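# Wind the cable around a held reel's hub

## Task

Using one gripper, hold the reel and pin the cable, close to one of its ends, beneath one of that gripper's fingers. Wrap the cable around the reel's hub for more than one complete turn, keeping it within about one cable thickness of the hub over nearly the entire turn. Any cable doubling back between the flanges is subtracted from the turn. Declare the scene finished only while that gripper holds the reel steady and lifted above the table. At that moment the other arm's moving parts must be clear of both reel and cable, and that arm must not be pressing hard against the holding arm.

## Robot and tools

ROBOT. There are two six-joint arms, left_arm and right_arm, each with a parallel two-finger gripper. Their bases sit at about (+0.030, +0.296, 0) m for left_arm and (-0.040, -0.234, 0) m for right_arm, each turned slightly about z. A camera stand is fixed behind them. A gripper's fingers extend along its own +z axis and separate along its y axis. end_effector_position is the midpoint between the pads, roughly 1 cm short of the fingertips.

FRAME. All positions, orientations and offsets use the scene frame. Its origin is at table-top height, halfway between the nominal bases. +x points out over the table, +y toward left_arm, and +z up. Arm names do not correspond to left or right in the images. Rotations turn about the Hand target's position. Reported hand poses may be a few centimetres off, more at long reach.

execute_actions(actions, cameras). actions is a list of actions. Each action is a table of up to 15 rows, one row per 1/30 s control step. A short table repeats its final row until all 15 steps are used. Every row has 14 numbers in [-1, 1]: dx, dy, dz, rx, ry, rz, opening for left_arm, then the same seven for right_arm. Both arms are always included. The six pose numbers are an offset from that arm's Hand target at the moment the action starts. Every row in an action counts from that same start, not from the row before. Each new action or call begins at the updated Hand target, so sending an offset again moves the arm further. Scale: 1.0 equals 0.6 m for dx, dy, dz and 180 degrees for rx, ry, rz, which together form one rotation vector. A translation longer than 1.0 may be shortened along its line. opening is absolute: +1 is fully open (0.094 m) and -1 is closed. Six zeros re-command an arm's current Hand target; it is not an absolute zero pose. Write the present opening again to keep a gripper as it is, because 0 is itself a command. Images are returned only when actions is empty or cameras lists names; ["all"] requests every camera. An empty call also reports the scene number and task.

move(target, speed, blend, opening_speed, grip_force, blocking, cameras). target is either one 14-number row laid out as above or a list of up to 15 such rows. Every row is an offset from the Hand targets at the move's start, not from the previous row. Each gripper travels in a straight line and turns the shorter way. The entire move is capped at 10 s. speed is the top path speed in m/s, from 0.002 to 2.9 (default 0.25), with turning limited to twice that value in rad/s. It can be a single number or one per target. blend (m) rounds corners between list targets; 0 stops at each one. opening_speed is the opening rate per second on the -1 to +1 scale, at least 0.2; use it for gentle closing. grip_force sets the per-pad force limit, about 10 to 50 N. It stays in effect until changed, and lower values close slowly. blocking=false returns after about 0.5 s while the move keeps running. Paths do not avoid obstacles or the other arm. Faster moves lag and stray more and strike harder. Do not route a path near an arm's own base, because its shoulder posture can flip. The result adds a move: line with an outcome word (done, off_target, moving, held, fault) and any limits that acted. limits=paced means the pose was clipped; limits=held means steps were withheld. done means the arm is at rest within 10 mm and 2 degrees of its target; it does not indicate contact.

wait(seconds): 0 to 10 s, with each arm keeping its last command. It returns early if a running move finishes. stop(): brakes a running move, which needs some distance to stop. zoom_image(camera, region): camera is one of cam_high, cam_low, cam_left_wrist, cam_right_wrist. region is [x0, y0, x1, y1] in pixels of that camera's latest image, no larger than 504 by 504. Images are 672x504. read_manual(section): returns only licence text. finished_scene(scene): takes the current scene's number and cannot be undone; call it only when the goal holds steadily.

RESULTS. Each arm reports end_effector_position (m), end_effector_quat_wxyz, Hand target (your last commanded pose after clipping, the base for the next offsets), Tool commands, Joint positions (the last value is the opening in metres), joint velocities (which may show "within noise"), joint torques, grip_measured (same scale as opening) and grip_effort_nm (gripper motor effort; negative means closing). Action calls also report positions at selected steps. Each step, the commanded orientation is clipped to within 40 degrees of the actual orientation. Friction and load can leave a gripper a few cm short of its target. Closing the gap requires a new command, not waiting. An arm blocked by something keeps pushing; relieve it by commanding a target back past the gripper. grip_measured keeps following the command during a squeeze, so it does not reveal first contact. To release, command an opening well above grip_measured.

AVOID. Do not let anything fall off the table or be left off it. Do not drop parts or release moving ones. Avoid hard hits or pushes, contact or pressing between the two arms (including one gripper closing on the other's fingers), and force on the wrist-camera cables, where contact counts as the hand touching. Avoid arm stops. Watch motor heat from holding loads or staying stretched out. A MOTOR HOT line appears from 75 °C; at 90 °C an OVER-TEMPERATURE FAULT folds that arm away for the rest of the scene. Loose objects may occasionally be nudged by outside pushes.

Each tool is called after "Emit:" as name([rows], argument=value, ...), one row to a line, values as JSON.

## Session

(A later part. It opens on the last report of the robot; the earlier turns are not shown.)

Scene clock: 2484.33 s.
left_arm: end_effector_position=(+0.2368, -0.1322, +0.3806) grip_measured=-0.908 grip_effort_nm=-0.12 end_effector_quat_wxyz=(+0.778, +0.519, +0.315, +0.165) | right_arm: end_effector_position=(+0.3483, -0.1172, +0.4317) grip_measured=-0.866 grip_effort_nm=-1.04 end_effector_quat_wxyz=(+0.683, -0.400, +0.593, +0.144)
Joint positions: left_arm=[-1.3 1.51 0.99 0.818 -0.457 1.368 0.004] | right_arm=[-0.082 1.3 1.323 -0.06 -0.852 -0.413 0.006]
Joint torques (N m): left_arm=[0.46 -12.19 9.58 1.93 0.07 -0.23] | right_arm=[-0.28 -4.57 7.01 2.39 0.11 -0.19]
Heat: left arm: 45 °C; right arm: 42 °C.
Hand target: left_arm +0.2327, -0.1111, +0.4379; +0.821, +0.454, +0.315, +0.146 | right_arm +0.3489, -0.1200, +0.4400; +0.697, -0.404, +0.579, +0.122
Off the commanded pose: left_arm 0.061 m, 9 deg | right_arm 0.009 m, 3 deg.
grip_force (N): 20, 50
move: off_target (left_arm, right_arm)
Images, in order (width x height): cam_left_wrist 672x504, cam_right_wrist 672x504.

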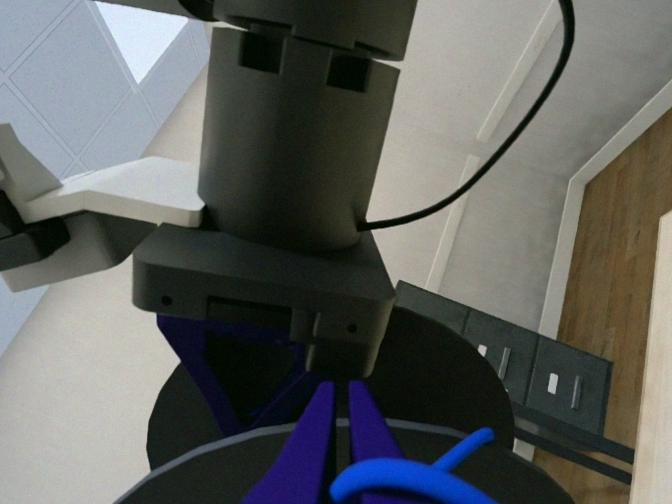

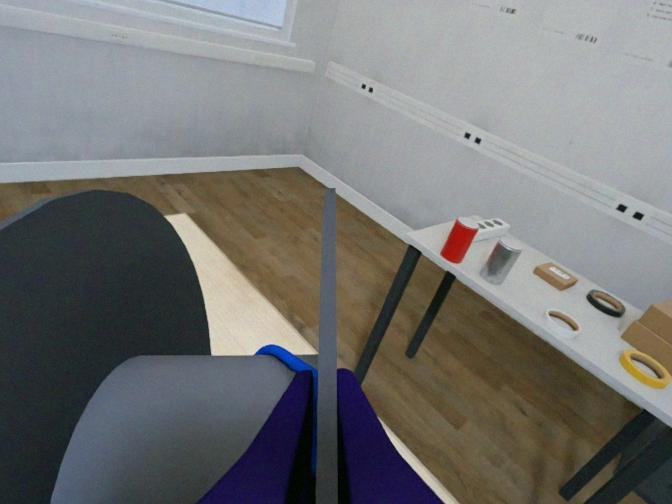

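Emit:
move([
  [0.0138, -0.0648, -0.12, 0.0665, -0.0432, 0.0304, -0.91, 0, 0, 0, 0, 0, 0, -1],
  [0.0438, -0.1182, -0.2065, 0.118, -0.08, 0.052, -0.91, 0, 0, 0, 0, 0, 0, -1],
  [0.1038, -0.1365, -0.29, 0.169, -0.107, 0.0667, -0.91, 0, 0, 0, 0, 0, 0, -1],
  [0.1888, -0.1282, -0.36, 0.212, -0.127, 0.075, -0.91, 0, 0, 0, 0, 0, 0, -1],
], speed=0.09, blend=0.02, cameras=["cam_left_wrist", "cam_low", "cam_right_wrist"])

Scene clock: 2618.63 s.
left_arm: end_effector_position=(+0.3443, -0.1819, +0.2100) grip_measured=-0.908 grip_effort_nm=-0.12 end_effector_quat_wxyz=(+0.628, +0.643, +0.138, +0.416) | right_arm: end_effector_position=(+0.3509, -0.1197, +0.4314) grip_measured=-0.866 grip_effort_nm=-1.04 end_effector_quat_wxyz=(+0.686, -0.400, +0.594, +0.131)
Joint positions: left_arm=[-1.096 2.073 1.069 1.146 -0.31 1.989 0.004] | right_arm=[-0.082 1.3 1.323 -0.062 -0.833 -0.431 0.006]
Joint torques (N m): left_arm=[0.21 -8.64 8.1 2.15 0.17 -0.03] | right_arm=[-0.23 -4.57 7.01 2.43 -0.06 -0.02]
Heat: left arm: 48 °C; right arm: 42 °C.
Hand target: left_arm +0.3460, -0.1880, +0.2221; +0.652, +0.618, +0.135, +0.419 | right_arm +0.3489, -0.1200, +0.4399; +0.697, -0.404, +0.579, +0.123
Off the commanded pose: left_arm 0.013 m, 4 deg | right_arm 0.009 m, 2 deg.
grip_force (N): 20, 50
move: off_target (left_arm)
Images, in order (width x height): cam_low 672x504, cam_left_wrist 672x504, cam_right_wrist 672x504.

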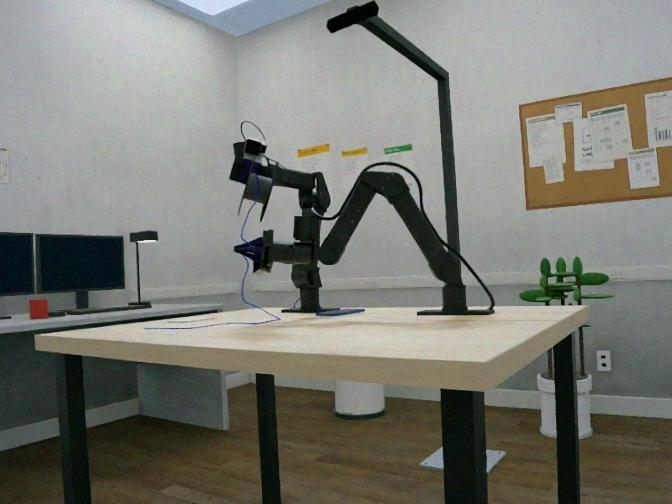

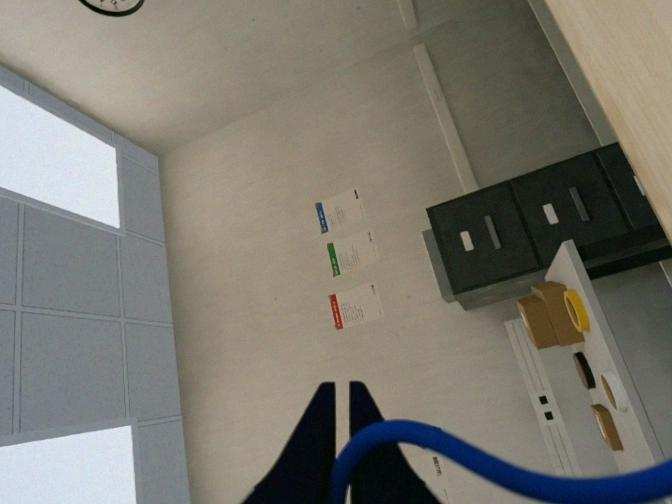

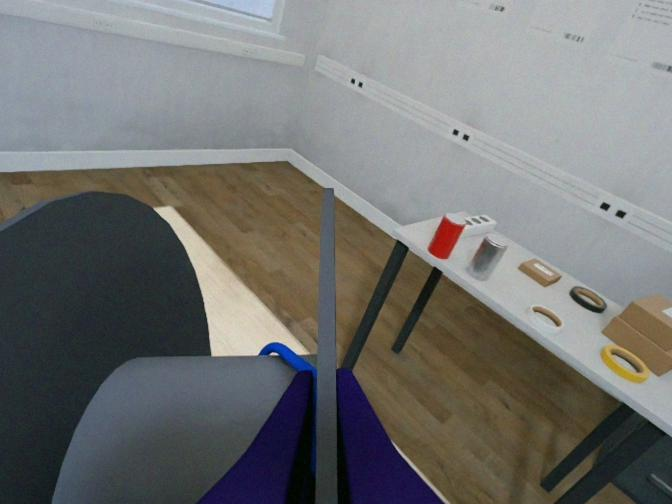

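Emit:
zoom_image(camera="cam_low", region=[210, 140, 300, 280])

Emit:
zoom_image(camera="cam_left_wrist", region=[250, 340, 672, 504])

Scaled by 3.600.

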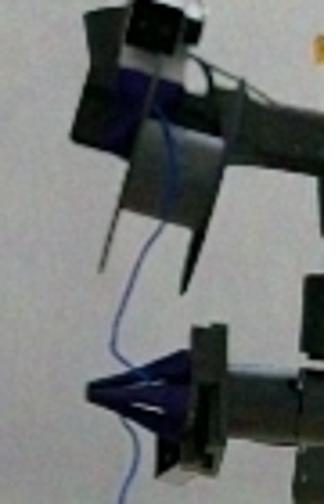

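Scaled by 1.194.

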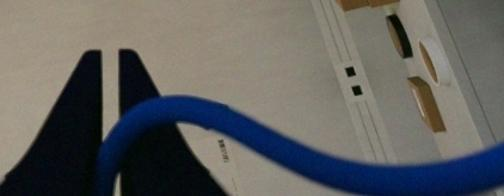

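Emit:
move([
  [0.055, -0.054, -0.0785, 0, 0, 0, -0.91, 0, 0, 0, 0, 0, 0, -1],
], speed=0.08, cameras=["cam_left_wrist", "cam_low", "cam_right_wrist"])

Scene clock: 2637.13 s.
left_arm: end_effector_position=(+0.3790, -0.2152, +0.1748) grip_measured=-0.908 grip_effort_nm=-0.12 end_effector_quat_wxyz=(+0.632, +0.635, +0.139, +0.421) | right_arm: end_effector_position=(+0.3523, -0.1214, +0.4261) grip_measured=-0.866 grip_effort_nm=-1.04 end_effector_quat_wxyz=(+0.679, -0.395, +0.605, +0.131)
Joint positions: left_arm=[-1.064 2.309 1.284 1.186 -0.284 1.989 0.004] | right_arm=[-0.082 1.3 1.323 -0.089 -0.819 -0.436 0.006]
Joint torques (N m): left_arm=[0.12 -9.52 7.5 2.12 0.19 -0.09] | right_arm=[-0.23 -4.68 6.95 2.7 -0.19 0.01]
Heat: left arm: 48 °C; right arm: 42 °C.
Hand target: left_arm +0.3790, -0.2205, +0.1750; +0.652, +0.618, +0.134, +0.419 | right_arm +0.3489, -0.1200, +0.4399; +0.697, -0.404, +0.579, +0.123
Off the commanded pose: left_arm 0.005 m, 3 deg | right_arm 0.014 m, 4 deg.
grip_force (N): 20, 50
move: off_target (left_arm, right_arm)
Images, in order (width x height): cam_low 672x504, cam_left_wrist 672x504, cam_right_wrist 672x504.

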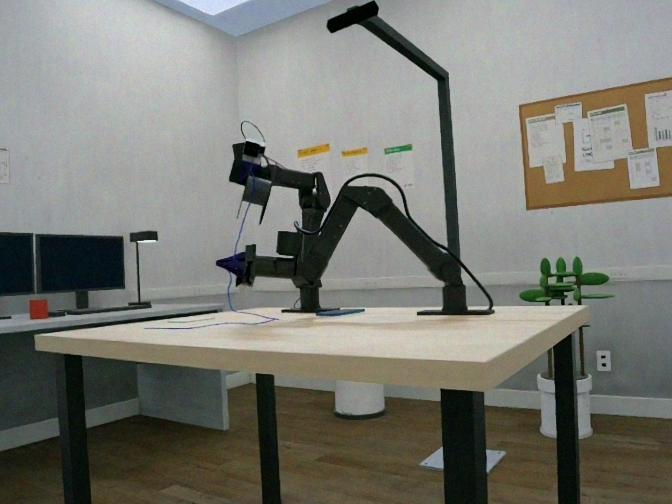

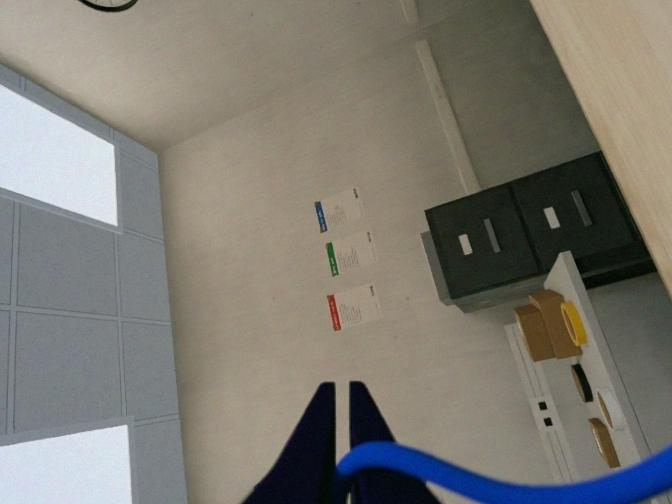

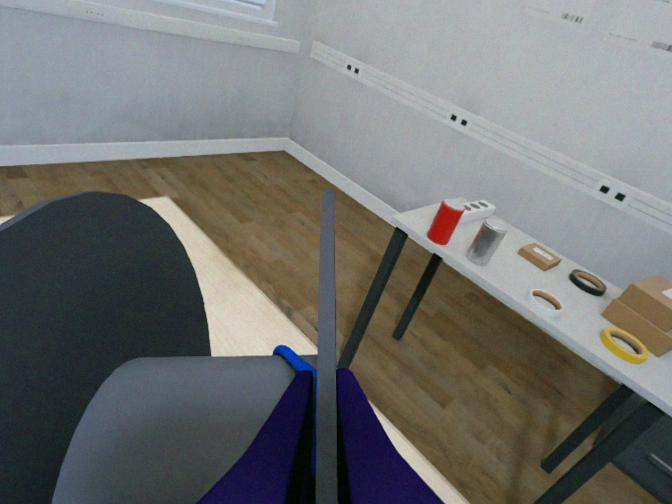

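Emit:
move([
  [0.03, -0.0297, -0.0905, 0, 0, 0, -0.91, 0, 0, 0, 0, 0, 0, -1],
], speed=0.08, cameras=["cam_left_wrist", "cam_low", "cam_right_wrist"])

Scene clock: 2643.63 s.
left_arm: end_effector_position=(+0.3960, -0.2367, +0.1162) grip_measured=-0.908 grip_effort_nm=-0.12 end_effector_quat_wxyz=(+0.625, +0.645, +0.136, +0.418) | right_arm: end_effector_position=(+0.3531, -0.1222, +0.4237) grip_measured=-0.866 grip_effort_nm=-1.04 end_effector_quat_wxyz=(+0.676, -0.393, +0.610, +0.130)
Joint positions: left_arm=[-1.053 2.522 1.436 1.223 -0.267 1.989 0.004] | right_arm=[-0.082 1.301 1.323 -0.099 -0.813 -0.438 0.006]
Joint torques (N m): left_arm=[0.43 -10.61 7.32 2.33 0.18 -0.11] | right_arm=[-0.28 -4.83 7.02 2.8 -0.26 0.02]
Heat: left arm: 48 °C; right arm: 42 °C.
Hand target: left_arm +0.3969, -0.2383, +0.1204; +0.651, +0.618, +0.134, +0.419 | right_arm +0.3489, -0.1200, +0.4400; +0.697, -0.404, +0.579, +0.122
Off the commanded pose: left_arm 0.005 m, 4 deg | right_arm 0.017 m, 5 deg.
grip_force (N): 20, 50
move: off_target (left_arm, right_arm)
Images, in order (width x height): cam_low 672x504, cam_left_wrist 672x504, cam_right_wrist 672x504.

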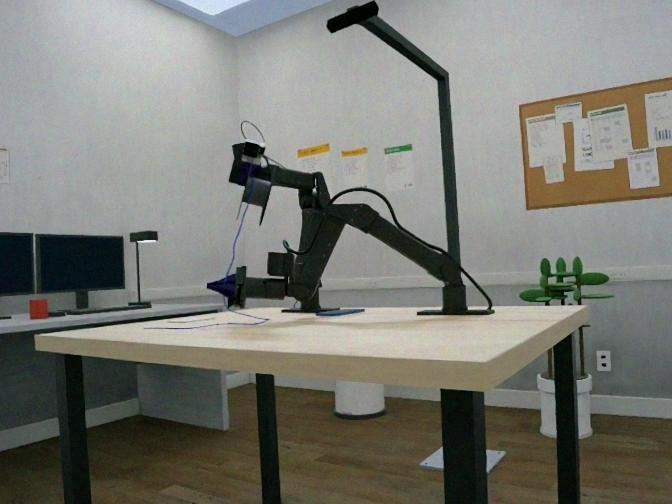

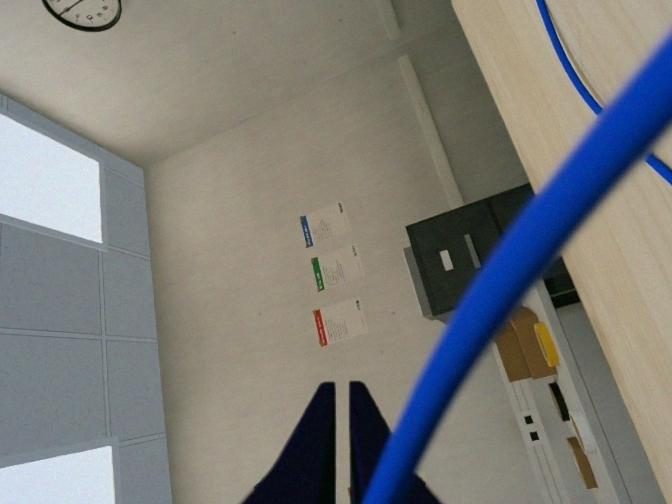

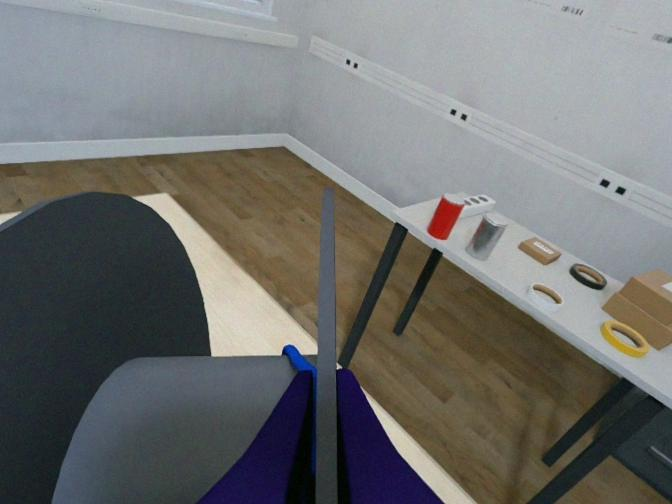

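Emit:
move([
  [-0.0982, 0.0805, 0.1877, -0.0116, 0.0077, -0.0028, -0.91, 0, 0, 0, 0, 0, 0, -1],
  [-0.1748, 0.0872, 0.2777, -0.0424, 0.0149, -0.0096, -0.91, 0, 0, 0, 0, 0, 0, -1],
  [-0.2298, 0.1088, 0.3627, -0.0807, 0.0296, -0.0206, -0.91, 0, 0, 0, 0, 0, 0, -1],
], speed=0.1, blend=0.02, cameras=["cam_left_wrist", "cam_low", "cam_right_wrist"])

Scene clock: 2688.40 s.
left_arm: end_effector_position=(+0.2636, -0.1833, +0.3219) grip_measured=-0.908 grip_effort_nm=-0.12 end_effector_quat_wxyz=(+0.718, +0.569, +0.187, +0.355) | right_arm: end_effector_position=(+0.3527, -0.1217, +0.4250) grip_measured=-0.866 grip_effort_nm=-1.03 end_effector_quat_wxyz=(+0.678, -0.394, +0.607, +0.130)
Joint positions: left_arm=[-1.276 1.828 1.067 1.081 -0.451 1.856 0.004] | right_arm=[-0.082 1.301 1.323 -0.093 -0.817 -0.438 0.006]
Joint torques (N m): left_arm=[-0.47 -13.15 4.86 1.49 0 -0.25] | right_arm=[-0.32 -4.77 7.01 2.75 -0.21 0.03]
Heat: left arm: 51 °C; right arm: 47 °C.
Hand target: left_arm +0.2590, -0.1730, +0.3381; +0.731, +0.554, +0.196, +0.348 | right_arm +0.3489, -0.1200, +0.4400; +0.697, -0.404, +0.579, +0.123
Off the commanded pose: left_arm 0.020 m, 3 deg | right_arm 0.016 m, 4 deg.
grip_force (N): 20, 50
move: off_target (left_arm, right_arm)
Images, in order (width x height): cam_low 672x504, cam_left_wrist 672x504, cam_right_wrist 672x504.

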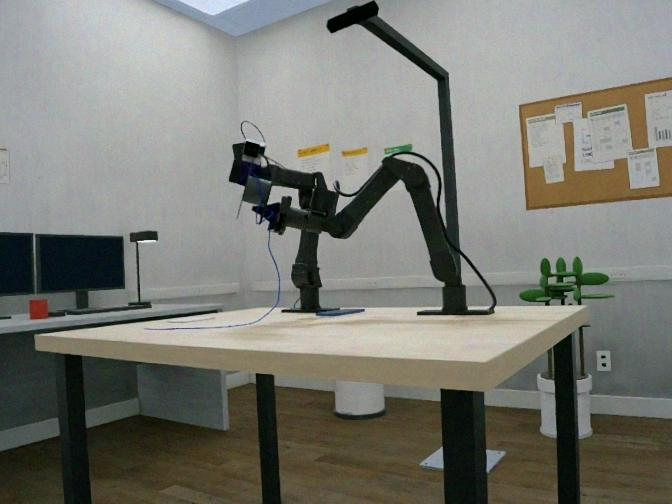

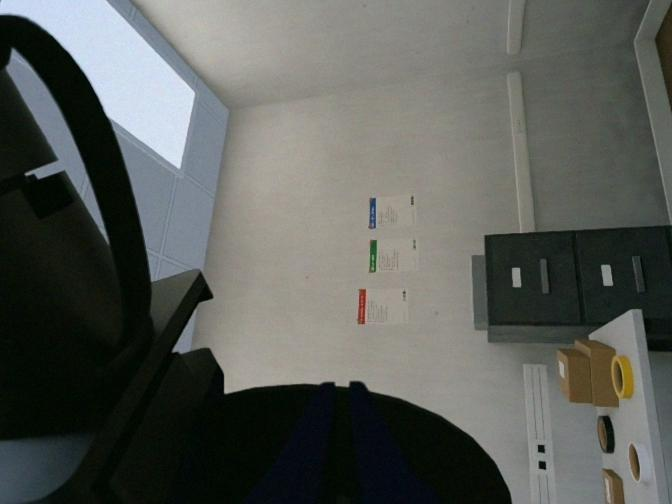

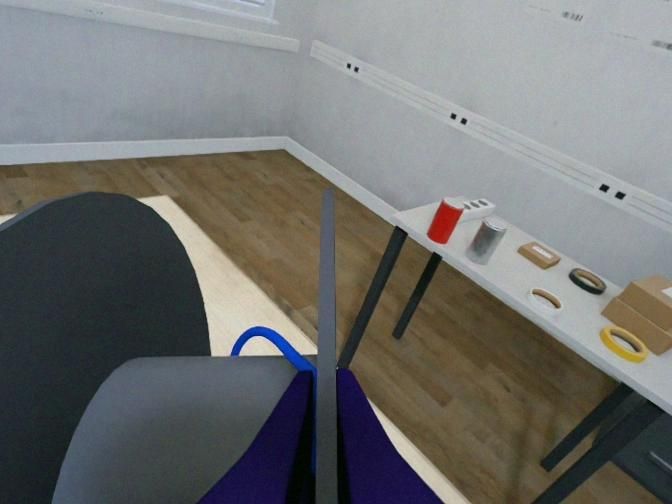

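Emit:
zoom_image(camera="cam_low", region=[215, 130, 315, 270])

Emit:
zoom_image(camera="cam_left_wrist", region=[200, 360, 520, 504])

Scaled by 3.600.

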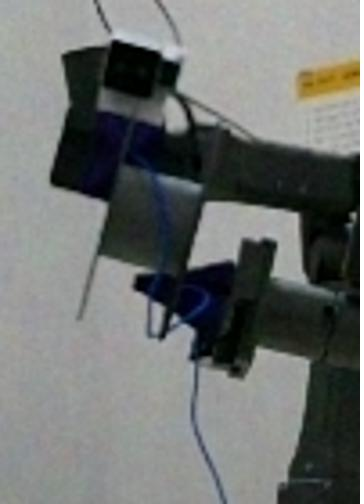

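Scaled by 1.575.

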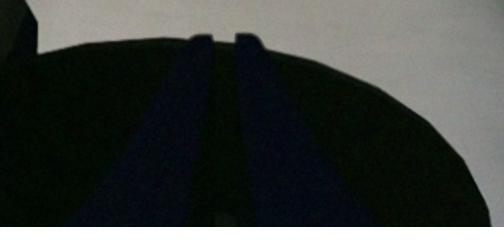

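Emit:
move([
  [-0.029, 0.045, 0.0582, -0.0376, 0.0219, -0.0145, -0.91, 0, 0, 0, 0, 0, 0, -1],
  [-0.0378, 0.0725, 0.1018, -0.0711, 0.0476, -0.0297, -0.91, 0, 0, 0, 0, 0, 0, -1],
  [-0.0383, 0.0967, 0.1407, -0.1191, 0.0879, -0.0533, -0.91, 0, 0, 0, 0, 0, 0, -1],
], speed=0.08, blend=0.015, cameras=["cam_left_wrist", "cam_low", "cam_right_wrist"])

Scene clock: 2718.67 s.
left_arm: end_effector_position=(+0.2402, -0.1322, +0.3923) grip_measured=-0.908 grip_effort_nm=-0.12 end_effector_quat_wxyz=(+0.789, +0.501, +0.308, +0.179) | right_arm: end_effector_position=(+0.3510, -0.1199, +0.4269) grip_measured=-0.866 grip_effort_nm=-1.04 end_effector_quat_wxyz=(+0.679, -0.398, +0.602, +0.135)
Joint positions: left_arm=[-1.295 1.533 1.011 0.875 -0.464 1.406 0.004] | right_arm=[-0.082 1.301 1.323 -0.084 -0.831 -0.433 0.006]
Joint torques (N m): left_arm=[0.42 -11.56 6.6 1.64 0.12 -0.19] | right_arm=[-0.25 -4.75 7.01 2.64 -0.08 -0.03]
Heat: left arm: 47 °C; right arm: 45 °C.
Hand target: left_arm +0.2361, -0.1149, +0.4225; +0.813, +0.465, +0.309, +0.165 | right_arm +0.3489, -0.1200, +0.4400; +0.697, -0.404, +0.579, +0.122
Off the commanded pose: left_arm 0.035 m, 5 deg | right_arm 0.013 m, 4 deg.
grip_force (N): 20, 50
move: off_target (left_arm, right_arm)
Images, in order (width x height): cam_low 672x504, cam_left_wrist 672x504, cam_right_wrist 672x504.

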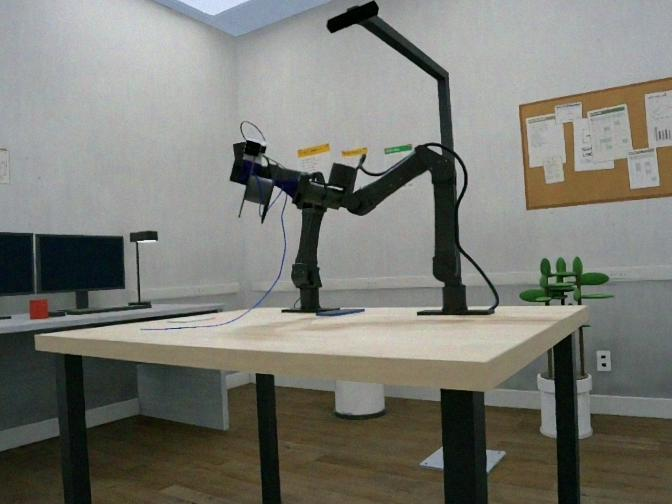

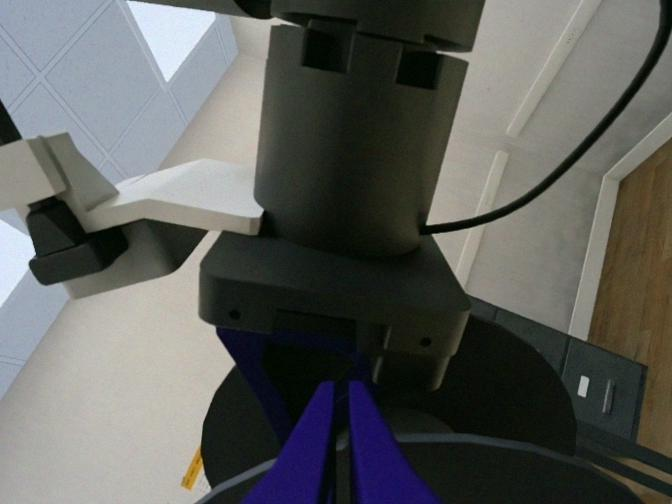

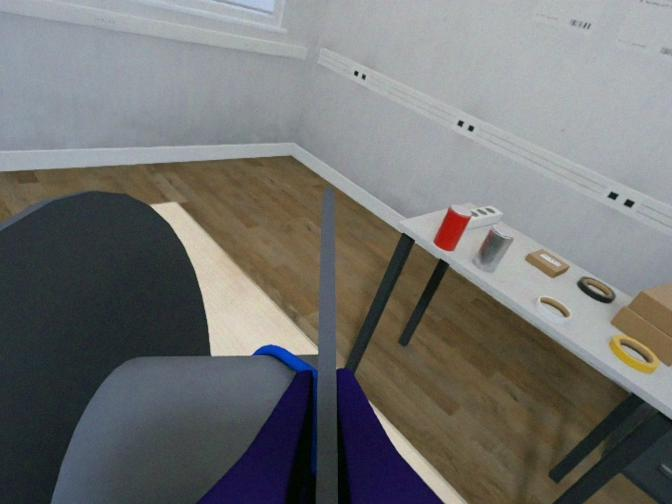

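Emit:
zoom_image(camera="cam_low", region=[215, 120, 335, 250])

Emit:
zoom_image(camera="cam_left_wrist", region=[180, 300, 520, 504])

Scaled by 3.877.

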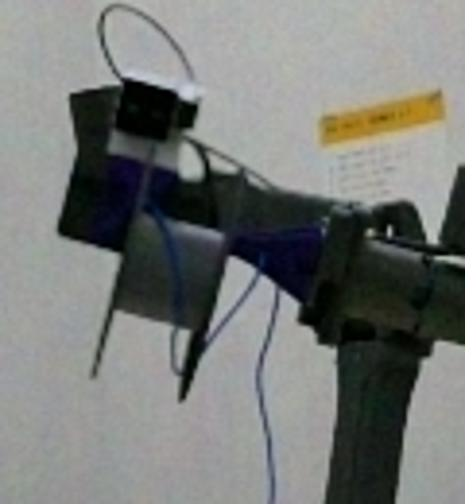

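Scaled by 1.482.

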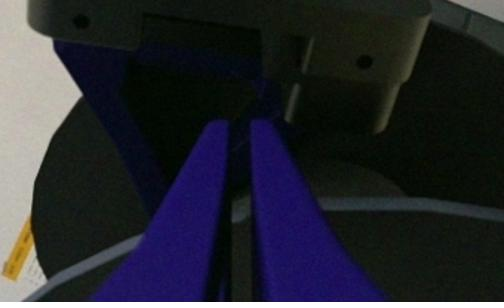

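Emit:
move([
  [0.0132, 0.0448, 0.0675, -0.0692, 0.0613, -0.0385, -0.91, 0, 0, 0, 0, 0, 0, -1],
  [0.0732, 0.0848, 0.1255, -0.1633, 0.1472, -0.0939, -0.91, 0, 0, 0, 0, 0, 0, -1],
], speed=0.08, blend=0.015, cameras=["cam_left_wrist", "cam_low", "cam_right_wrist", "cam_high"])

Scene clock: 2758.77 s.
left_arm: end_effector_position=(+0.2824, -0.0889, +0.4333) grip_measured=-0.908 grip_effort_nm=-0.12 end_effector_quat_wxyz=(+0.784, +0.375, +0.478, -0.129) | right_arm: end_effector_position=(+0.3568, -0.1265, +0.4349) grip_measured=-0.866 grip_effort_nm=-1.04 end_effector_quat_wxyz=(+0.692, -0.382, +0.601, +0.118)
Joint positions: left_arm=[-1.099 1.38 1.096 0.559 -0.254 0.573 0.004] | right_arm=[-0.085 1.301 1.323 -0.041 -0.79 -0.41 0.006]
Joint torques (N m): left_arm=[1.44 -10 11.67 2.04 -0.07 -0.16] | right_arm=[0.12 -4.7 6.89 2.21 -0.42 -0.22]
Heat: left arm: 46 °C; right arm: 45 °C.
Hand target: left_arm +0.2800, -0.0640, +0.4979; +0.827, +0.311, +0.445, -0.146 | right_arm +0.3488, -0.1199, +0.4399; +0.697, -0.404, +0.579, +0.123
Off the commanded pose: left_arm 0.069 m, 10 deg | right_arm 0.011 m, 4 deg.
grip_force (N): 20, 50
move: off_target (left_arm, right_arm)

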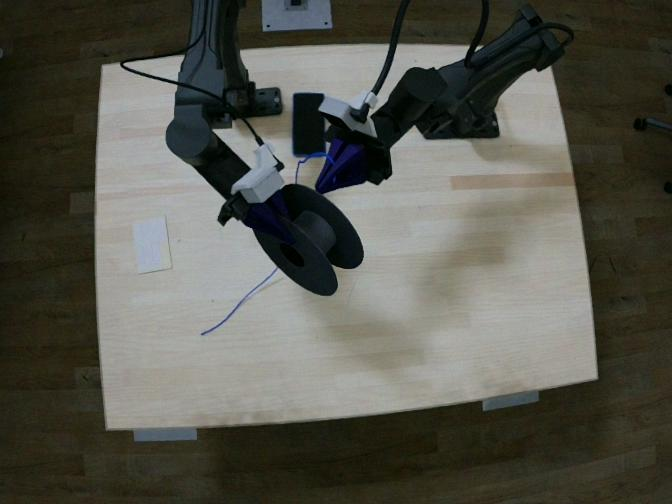

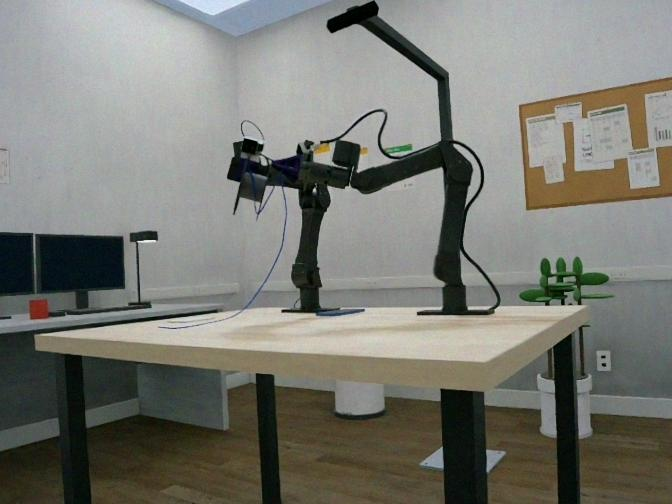

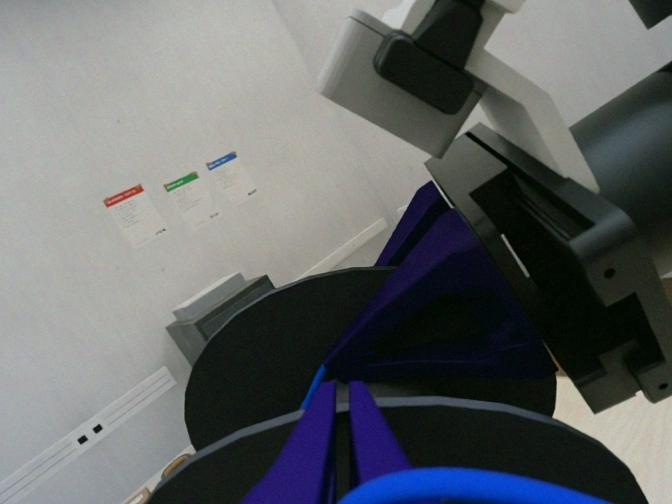

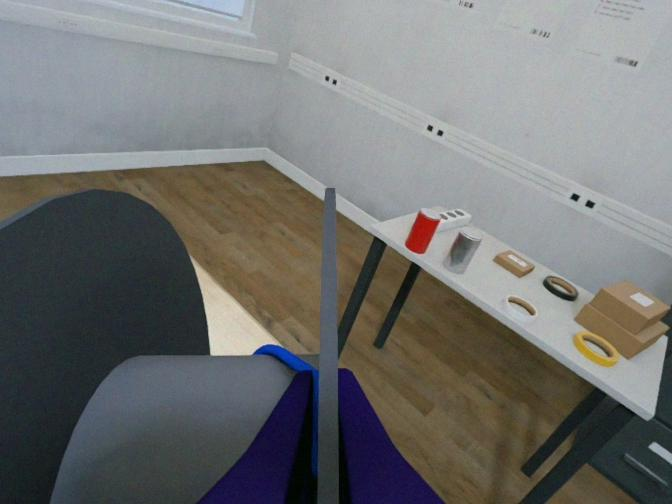

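Emit:
zoom_image(camera="cam_low", region=[215, 110, 335, 240])

Emit:
zoom_image(camera="cam_left_wrist", region=[180, 240, 600, 504])

Emit:
zoom_image(camera="cam_high", region=[200, 70, 440, 310])

Scaled by 3.877.

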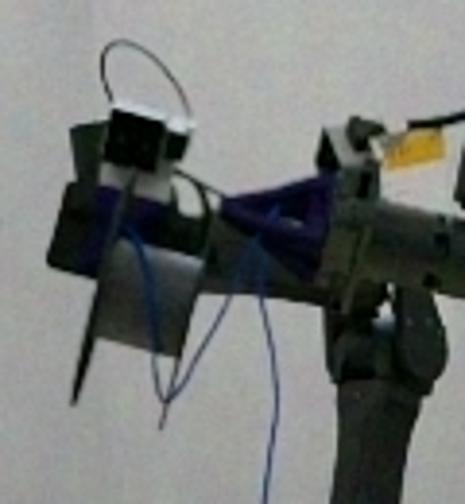

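Scaled by 1.200.

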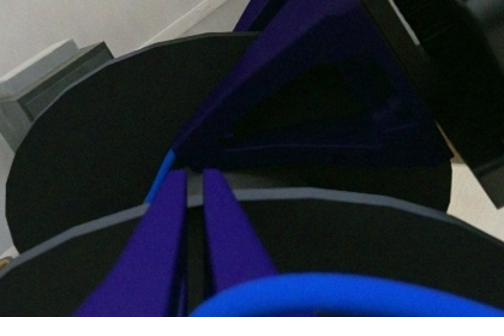

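Scaled by 2.100.

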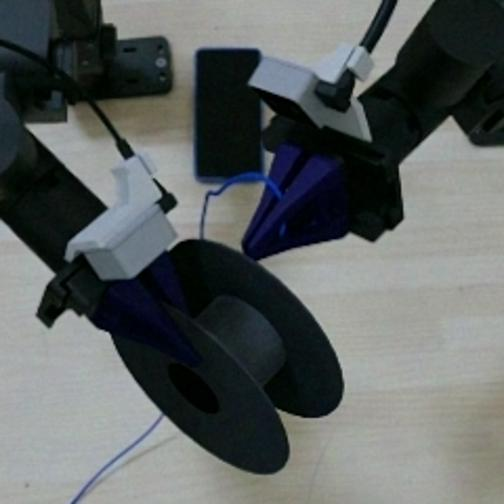

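Emit:
move([
  [-0.0683, -0.125, -0.1498, 0.175, -0.151, 0.0967, -0.91, 0, 0, 0, 0, 0, 0, -1],
  [-0.0667, -0.1733, -0.2232, 0.25, -0.2104, 0.1298, -0.91, 0, 0, 0, 0, 0, 0, -1],
  [-0.0783, -0.29, -0.2998, 0.301, -0.238, 0.1406, -0.91, 0, 0, 0, 0, 0, 0, -1],
], speed=0.09, blend=0.015, cameras=["cam_left_wrist", "cam_low", "cam_right_wrist", "cam_high"])

Scene clock: 2843.17 s.
left_arm: end_effector_position=(+0.2521, -0.1715, +0.3718) grip_measured=-0.908 grip_effort_nm=-0.08 end_effector_quat_wxyz=(+0.744, +0.477, +0.278, +0.376) | right_arm: end_effector_position=(+0.3673, -0.1492, +0.4105) grip_measured=-0.866 grip_effort_nm=-1.04 end_effector_quat_wxyz=(+0.671, -0.377, +0.633, +0.085)
Joint positions: left_arm=[-1.366 1.865 1.191 1.214 -0.706 1.882 0.004] | right_arm=[-0.131 1.312 1.314 -0.121 -0.76 -0.494 0.006]
Joint torques (N m): left_arm=[-3.41 -3.21 6.12 0.09 1.22 0.04] | right_arm=[3.62 -6.26 7.71 2.93 -0.82 0.51]
Heat: left arm: 46 °C; right arm: 42 °C.
Hand target: left_arm +0.2328, -0.2380, +0.3181; +0.711, +0.573, +0.196, +0.358 | right_arm +0.3489, -0.1199, +0.4398; +0.697, -0.404, +0.580, +0.123
Off the commanded pose: left_arm 0.088 m, 15 deg | right_arm 0.045 m, 9 deg.
grip_force (N): 20, 50
move: off_target (left_arm, right_arm)

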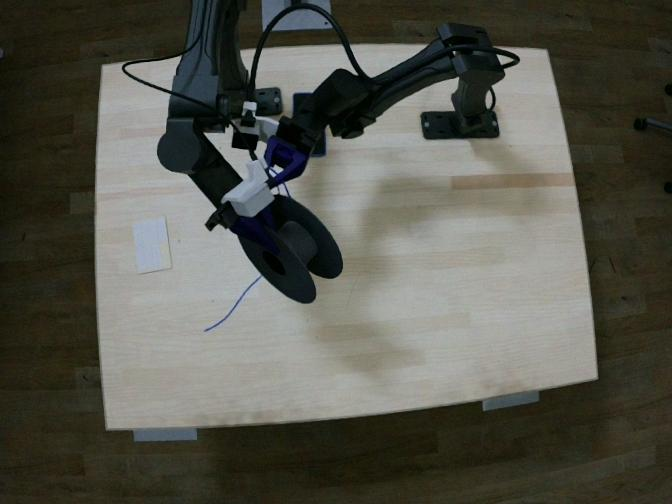

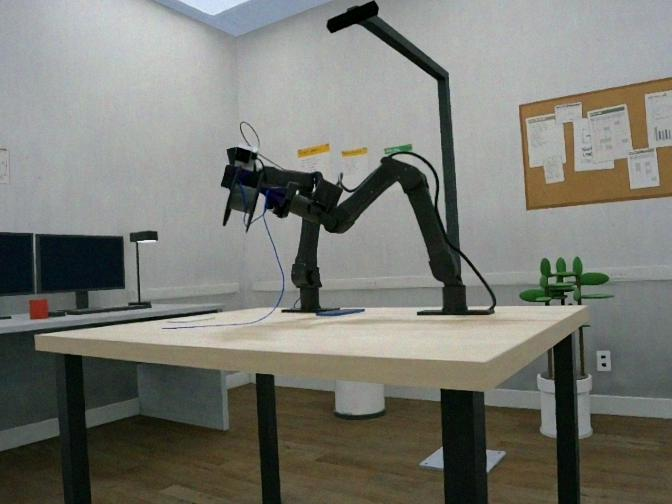

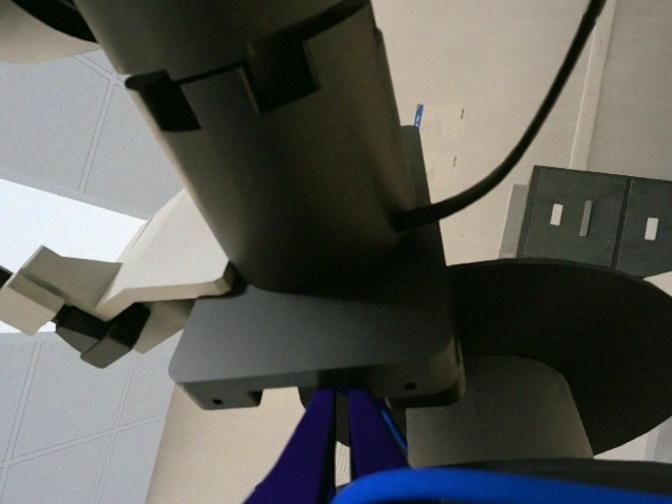

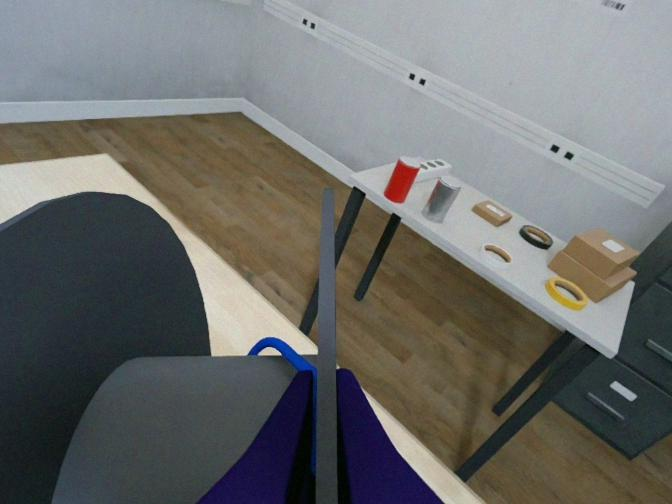

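Emit:
move(target=[0.0222, 0.1175, 0.0845, -0.0722, 0.0047, 0.0426, -0.91, 0, 0, 0, 0, 0, 0, -1], speed=0.1, cameras=["cam_left_wrist", "cam_low", "cam_right_wrist"])

Scene clock: 2860.37 s.
left_arm: end_effector_position=(+0.2510, -0.1647, +0.3725) grip_measured=-0.909 grip_effort_nm=-0.05 end_effector_quat_wxyz=(+0.746, +0.467, +0.287, +0.378) | right_arm: end_effector_position=(+0.3654, -0.1442, +0.4072) grip_measured=-0.866 grip_effort_nm=-1.04 end_effector_quat_wxyz=(+0.667, -0.380, +0.633, +0.097)
Joint positions: left_arm=[-1.371 1.859 1.174 1.247 -0.729 1.886 0.004] | right_arm=[-0.123 1.312 1.307 -0.123 -0.774 -0.484 0.006]
Joint torques (N m): left_arm=[-0.72 -10.06 4.9 1.03 0.26 0.01] | right_arm=[2.95 -6.37 8.16 2.96 -0.68 0.42]
Heat: left arm: 42 °C; right arm: 46 °C.
Hand target: left_arm +0.2462, -0.1675, +0.3688; +0.744, +0.477, +0.279, +0.376 | right_arm +0.3489, -0.1200, +0.4399; +0.697, -0.404, +0.579, +0.122
Off the commanded pose: left_arm 0.007 m, 2 deg | right_arm 0.044 m, 8 deg.
grip_force (N): 20, 50
move: off_target (right_arm)
Images, in order (width x height): cam_low 672x504, cam_left_wrist 672x504, cam_right_wrist 672x504.

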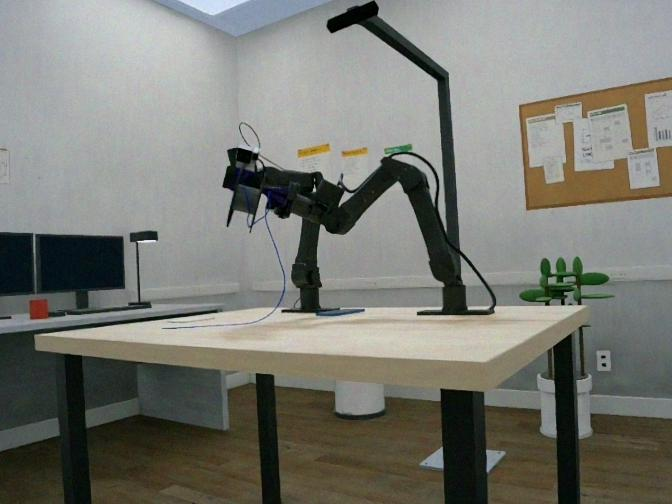

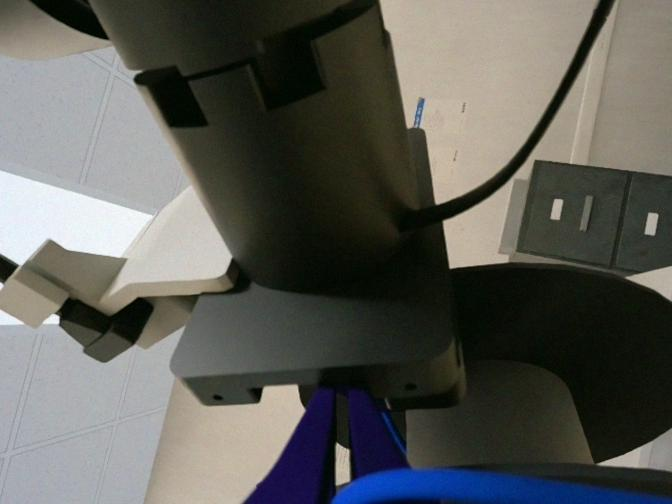

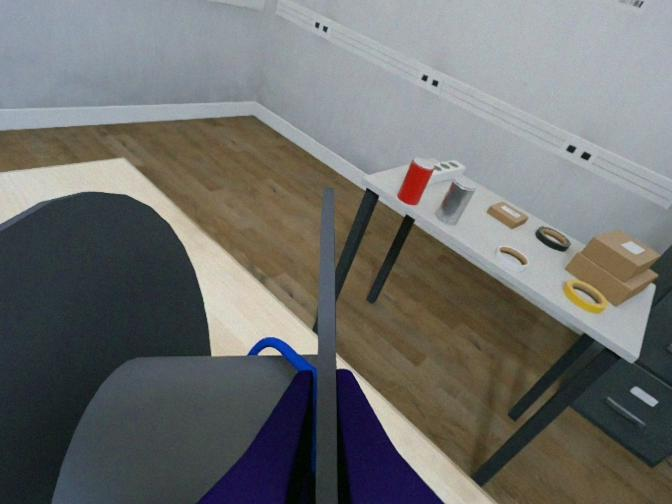

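Emit:
move(target=[-0.04, 0.04, -0.022, 0, 0, 0, -0.91, 0, 0, 0, 0, 0, 0, -1], speed=0.08, cameras=["cam_left_wrist", "cam_low", "cam_right_wrist"])

Scene clock: 2868.77 s.
left_arm: end_effector_position=(+0.2268, -0.1628, +0.3242) grip_measured=-0.909 grip_effort_nm=-0.05 end_effector_quat_wxyz=(+0.713, +0.524, +0.262, +0.386) | right_arm: end_effector_position=(+0.3579, -0.1259, +0.4142) grip_measured=-0.866 grip_effort_nm=-1.04 end_effector_quat_wxyz=(+0.671, -0.393, +0.615, +0.128)
Joint positions: left_arm=[-1.427 1.835 1.024 1.258 -0.756 1.922 0.004] | right_arm=[-0.092 1.311 1.307 -0.091 -0.817 -0.449 0.006]
Joint torques (N m): left_arm=[-0.36 -13.01 4.77 2 0.11 -0.03] | right_arm=[0.57 -6.01 8.08 2.75 -0.24 0.13]
Heat: left arm: 42 °C; right arm: 47 °C.
Hand target: left_arm +0.2222, -0.1435, +0.3554; +0.744, +0.477, +0.279, +0.376 | right_arm +0.3489, -0.1200, +0.4400; +0.697, -0.404, +0.579, +0.122
Off the commanded pose: left_arm 0.037 m, 7 deg | right_arm 0.028 m, 5 deg.
grip_force (N): 20, 50
move: off_target (left_arm, right_arm)
Images, in order (width x height): cam_low 672x504, cam_left_wrist 672x504, cam_right_wrist 672x504.

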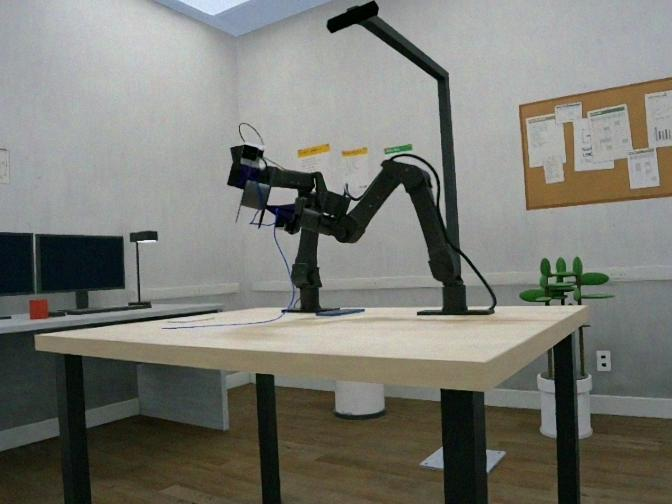

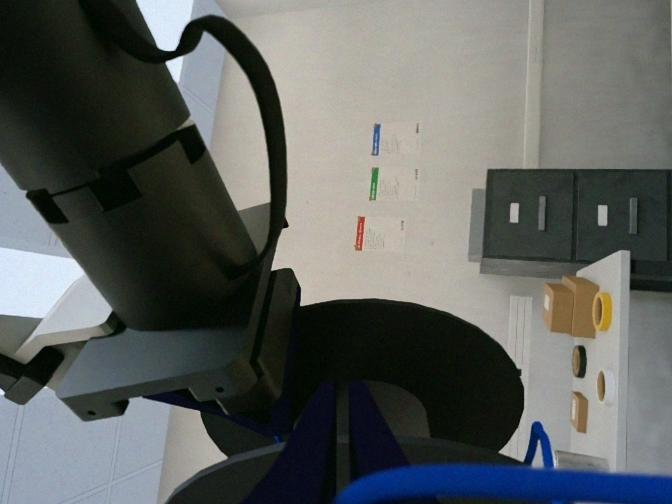

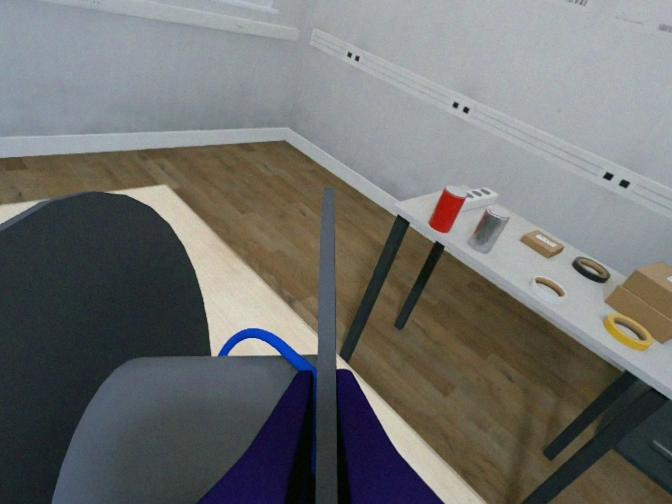

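Emit:
move(target=[0.0138, -0.1592, -0.0565, 0.0711, -0.0081, -0.0458, -0.91, 0, 0, 0.02, 0, 0, 0, -1], speed=0.08, cameras=["cam_left_wrist", "cam_low", "cam_right_wrist", "cam_high"])

Scene clock: 2890.30 s.
left_arm: end_effector_position=(+0.2278, -0.2304, +0.3222) grip_measured=-0.909 grip_effort_nm=-0.05 end_effector_quat_wxyz=(+0.708, +0.574, +0.190, +0.365) | right_arm: end_effector_position=(+0.3569, -0.1257, +0.4186) grip_measured=-0.866 grip_effort_nm=-1.03 end_effector_quat_wxyz=(+0.672, -0.392, +0.614, +0.129)
Joint positions: left_arm=[-1.402 1.954 1.252 1.031 -0.592 1.915 0.004] | right_arm=[-0.092 1.311 1.322 -0.102 -0.818 -0.446 0.006]
Joint torques (N m): left_arm=[0.57 -8.38 9.06 1.41 0.23 -0.18] | right_arm=[0.54 -5.15 11.14 2.41 -0.23 0.15]
Heat: left arm: 45 °C; right arm: 45 °C.
Hand target: left_arm +0.2304, -0.2390, +0.3216; +0.715, +0.571, +0.191, +0.356 | right_arm +0.3489, -0.1199, +0.4518; +0.697, -0.404, +0.579, +0.123
Off the commanded pose: left_arm 0.009 m, 1 deg | right_arm 0.035 m, 5 deg.
grip_force (N): 20, 50
move: off_target (right_arm)

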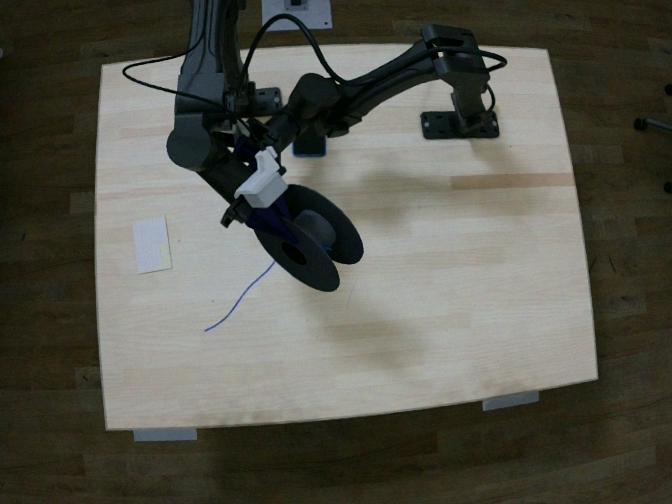

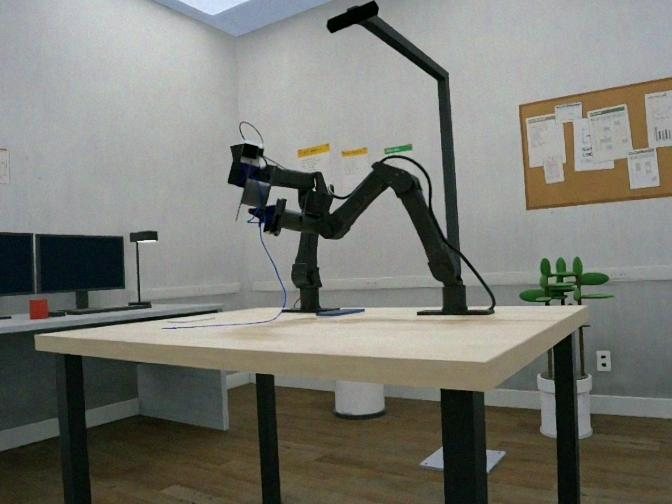

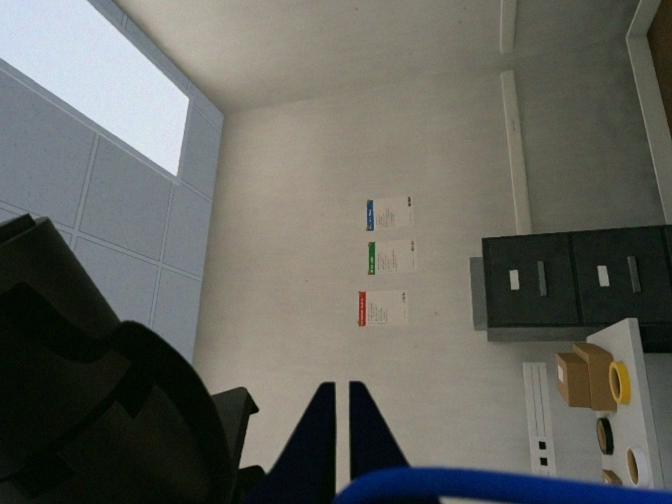

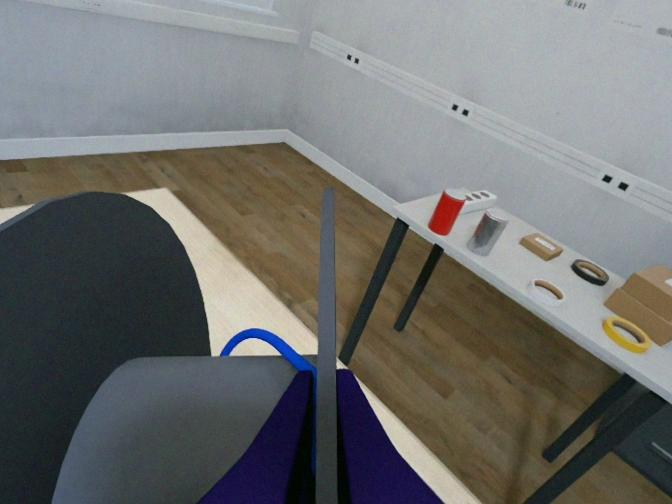

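Emit:
zoom_image(camera="cam_low", region=[215, 130, 315, 260])

Scaled by 3.877.

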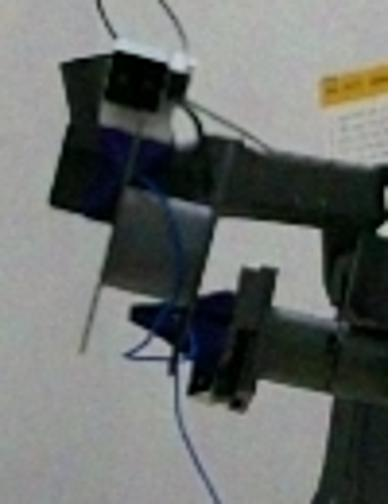

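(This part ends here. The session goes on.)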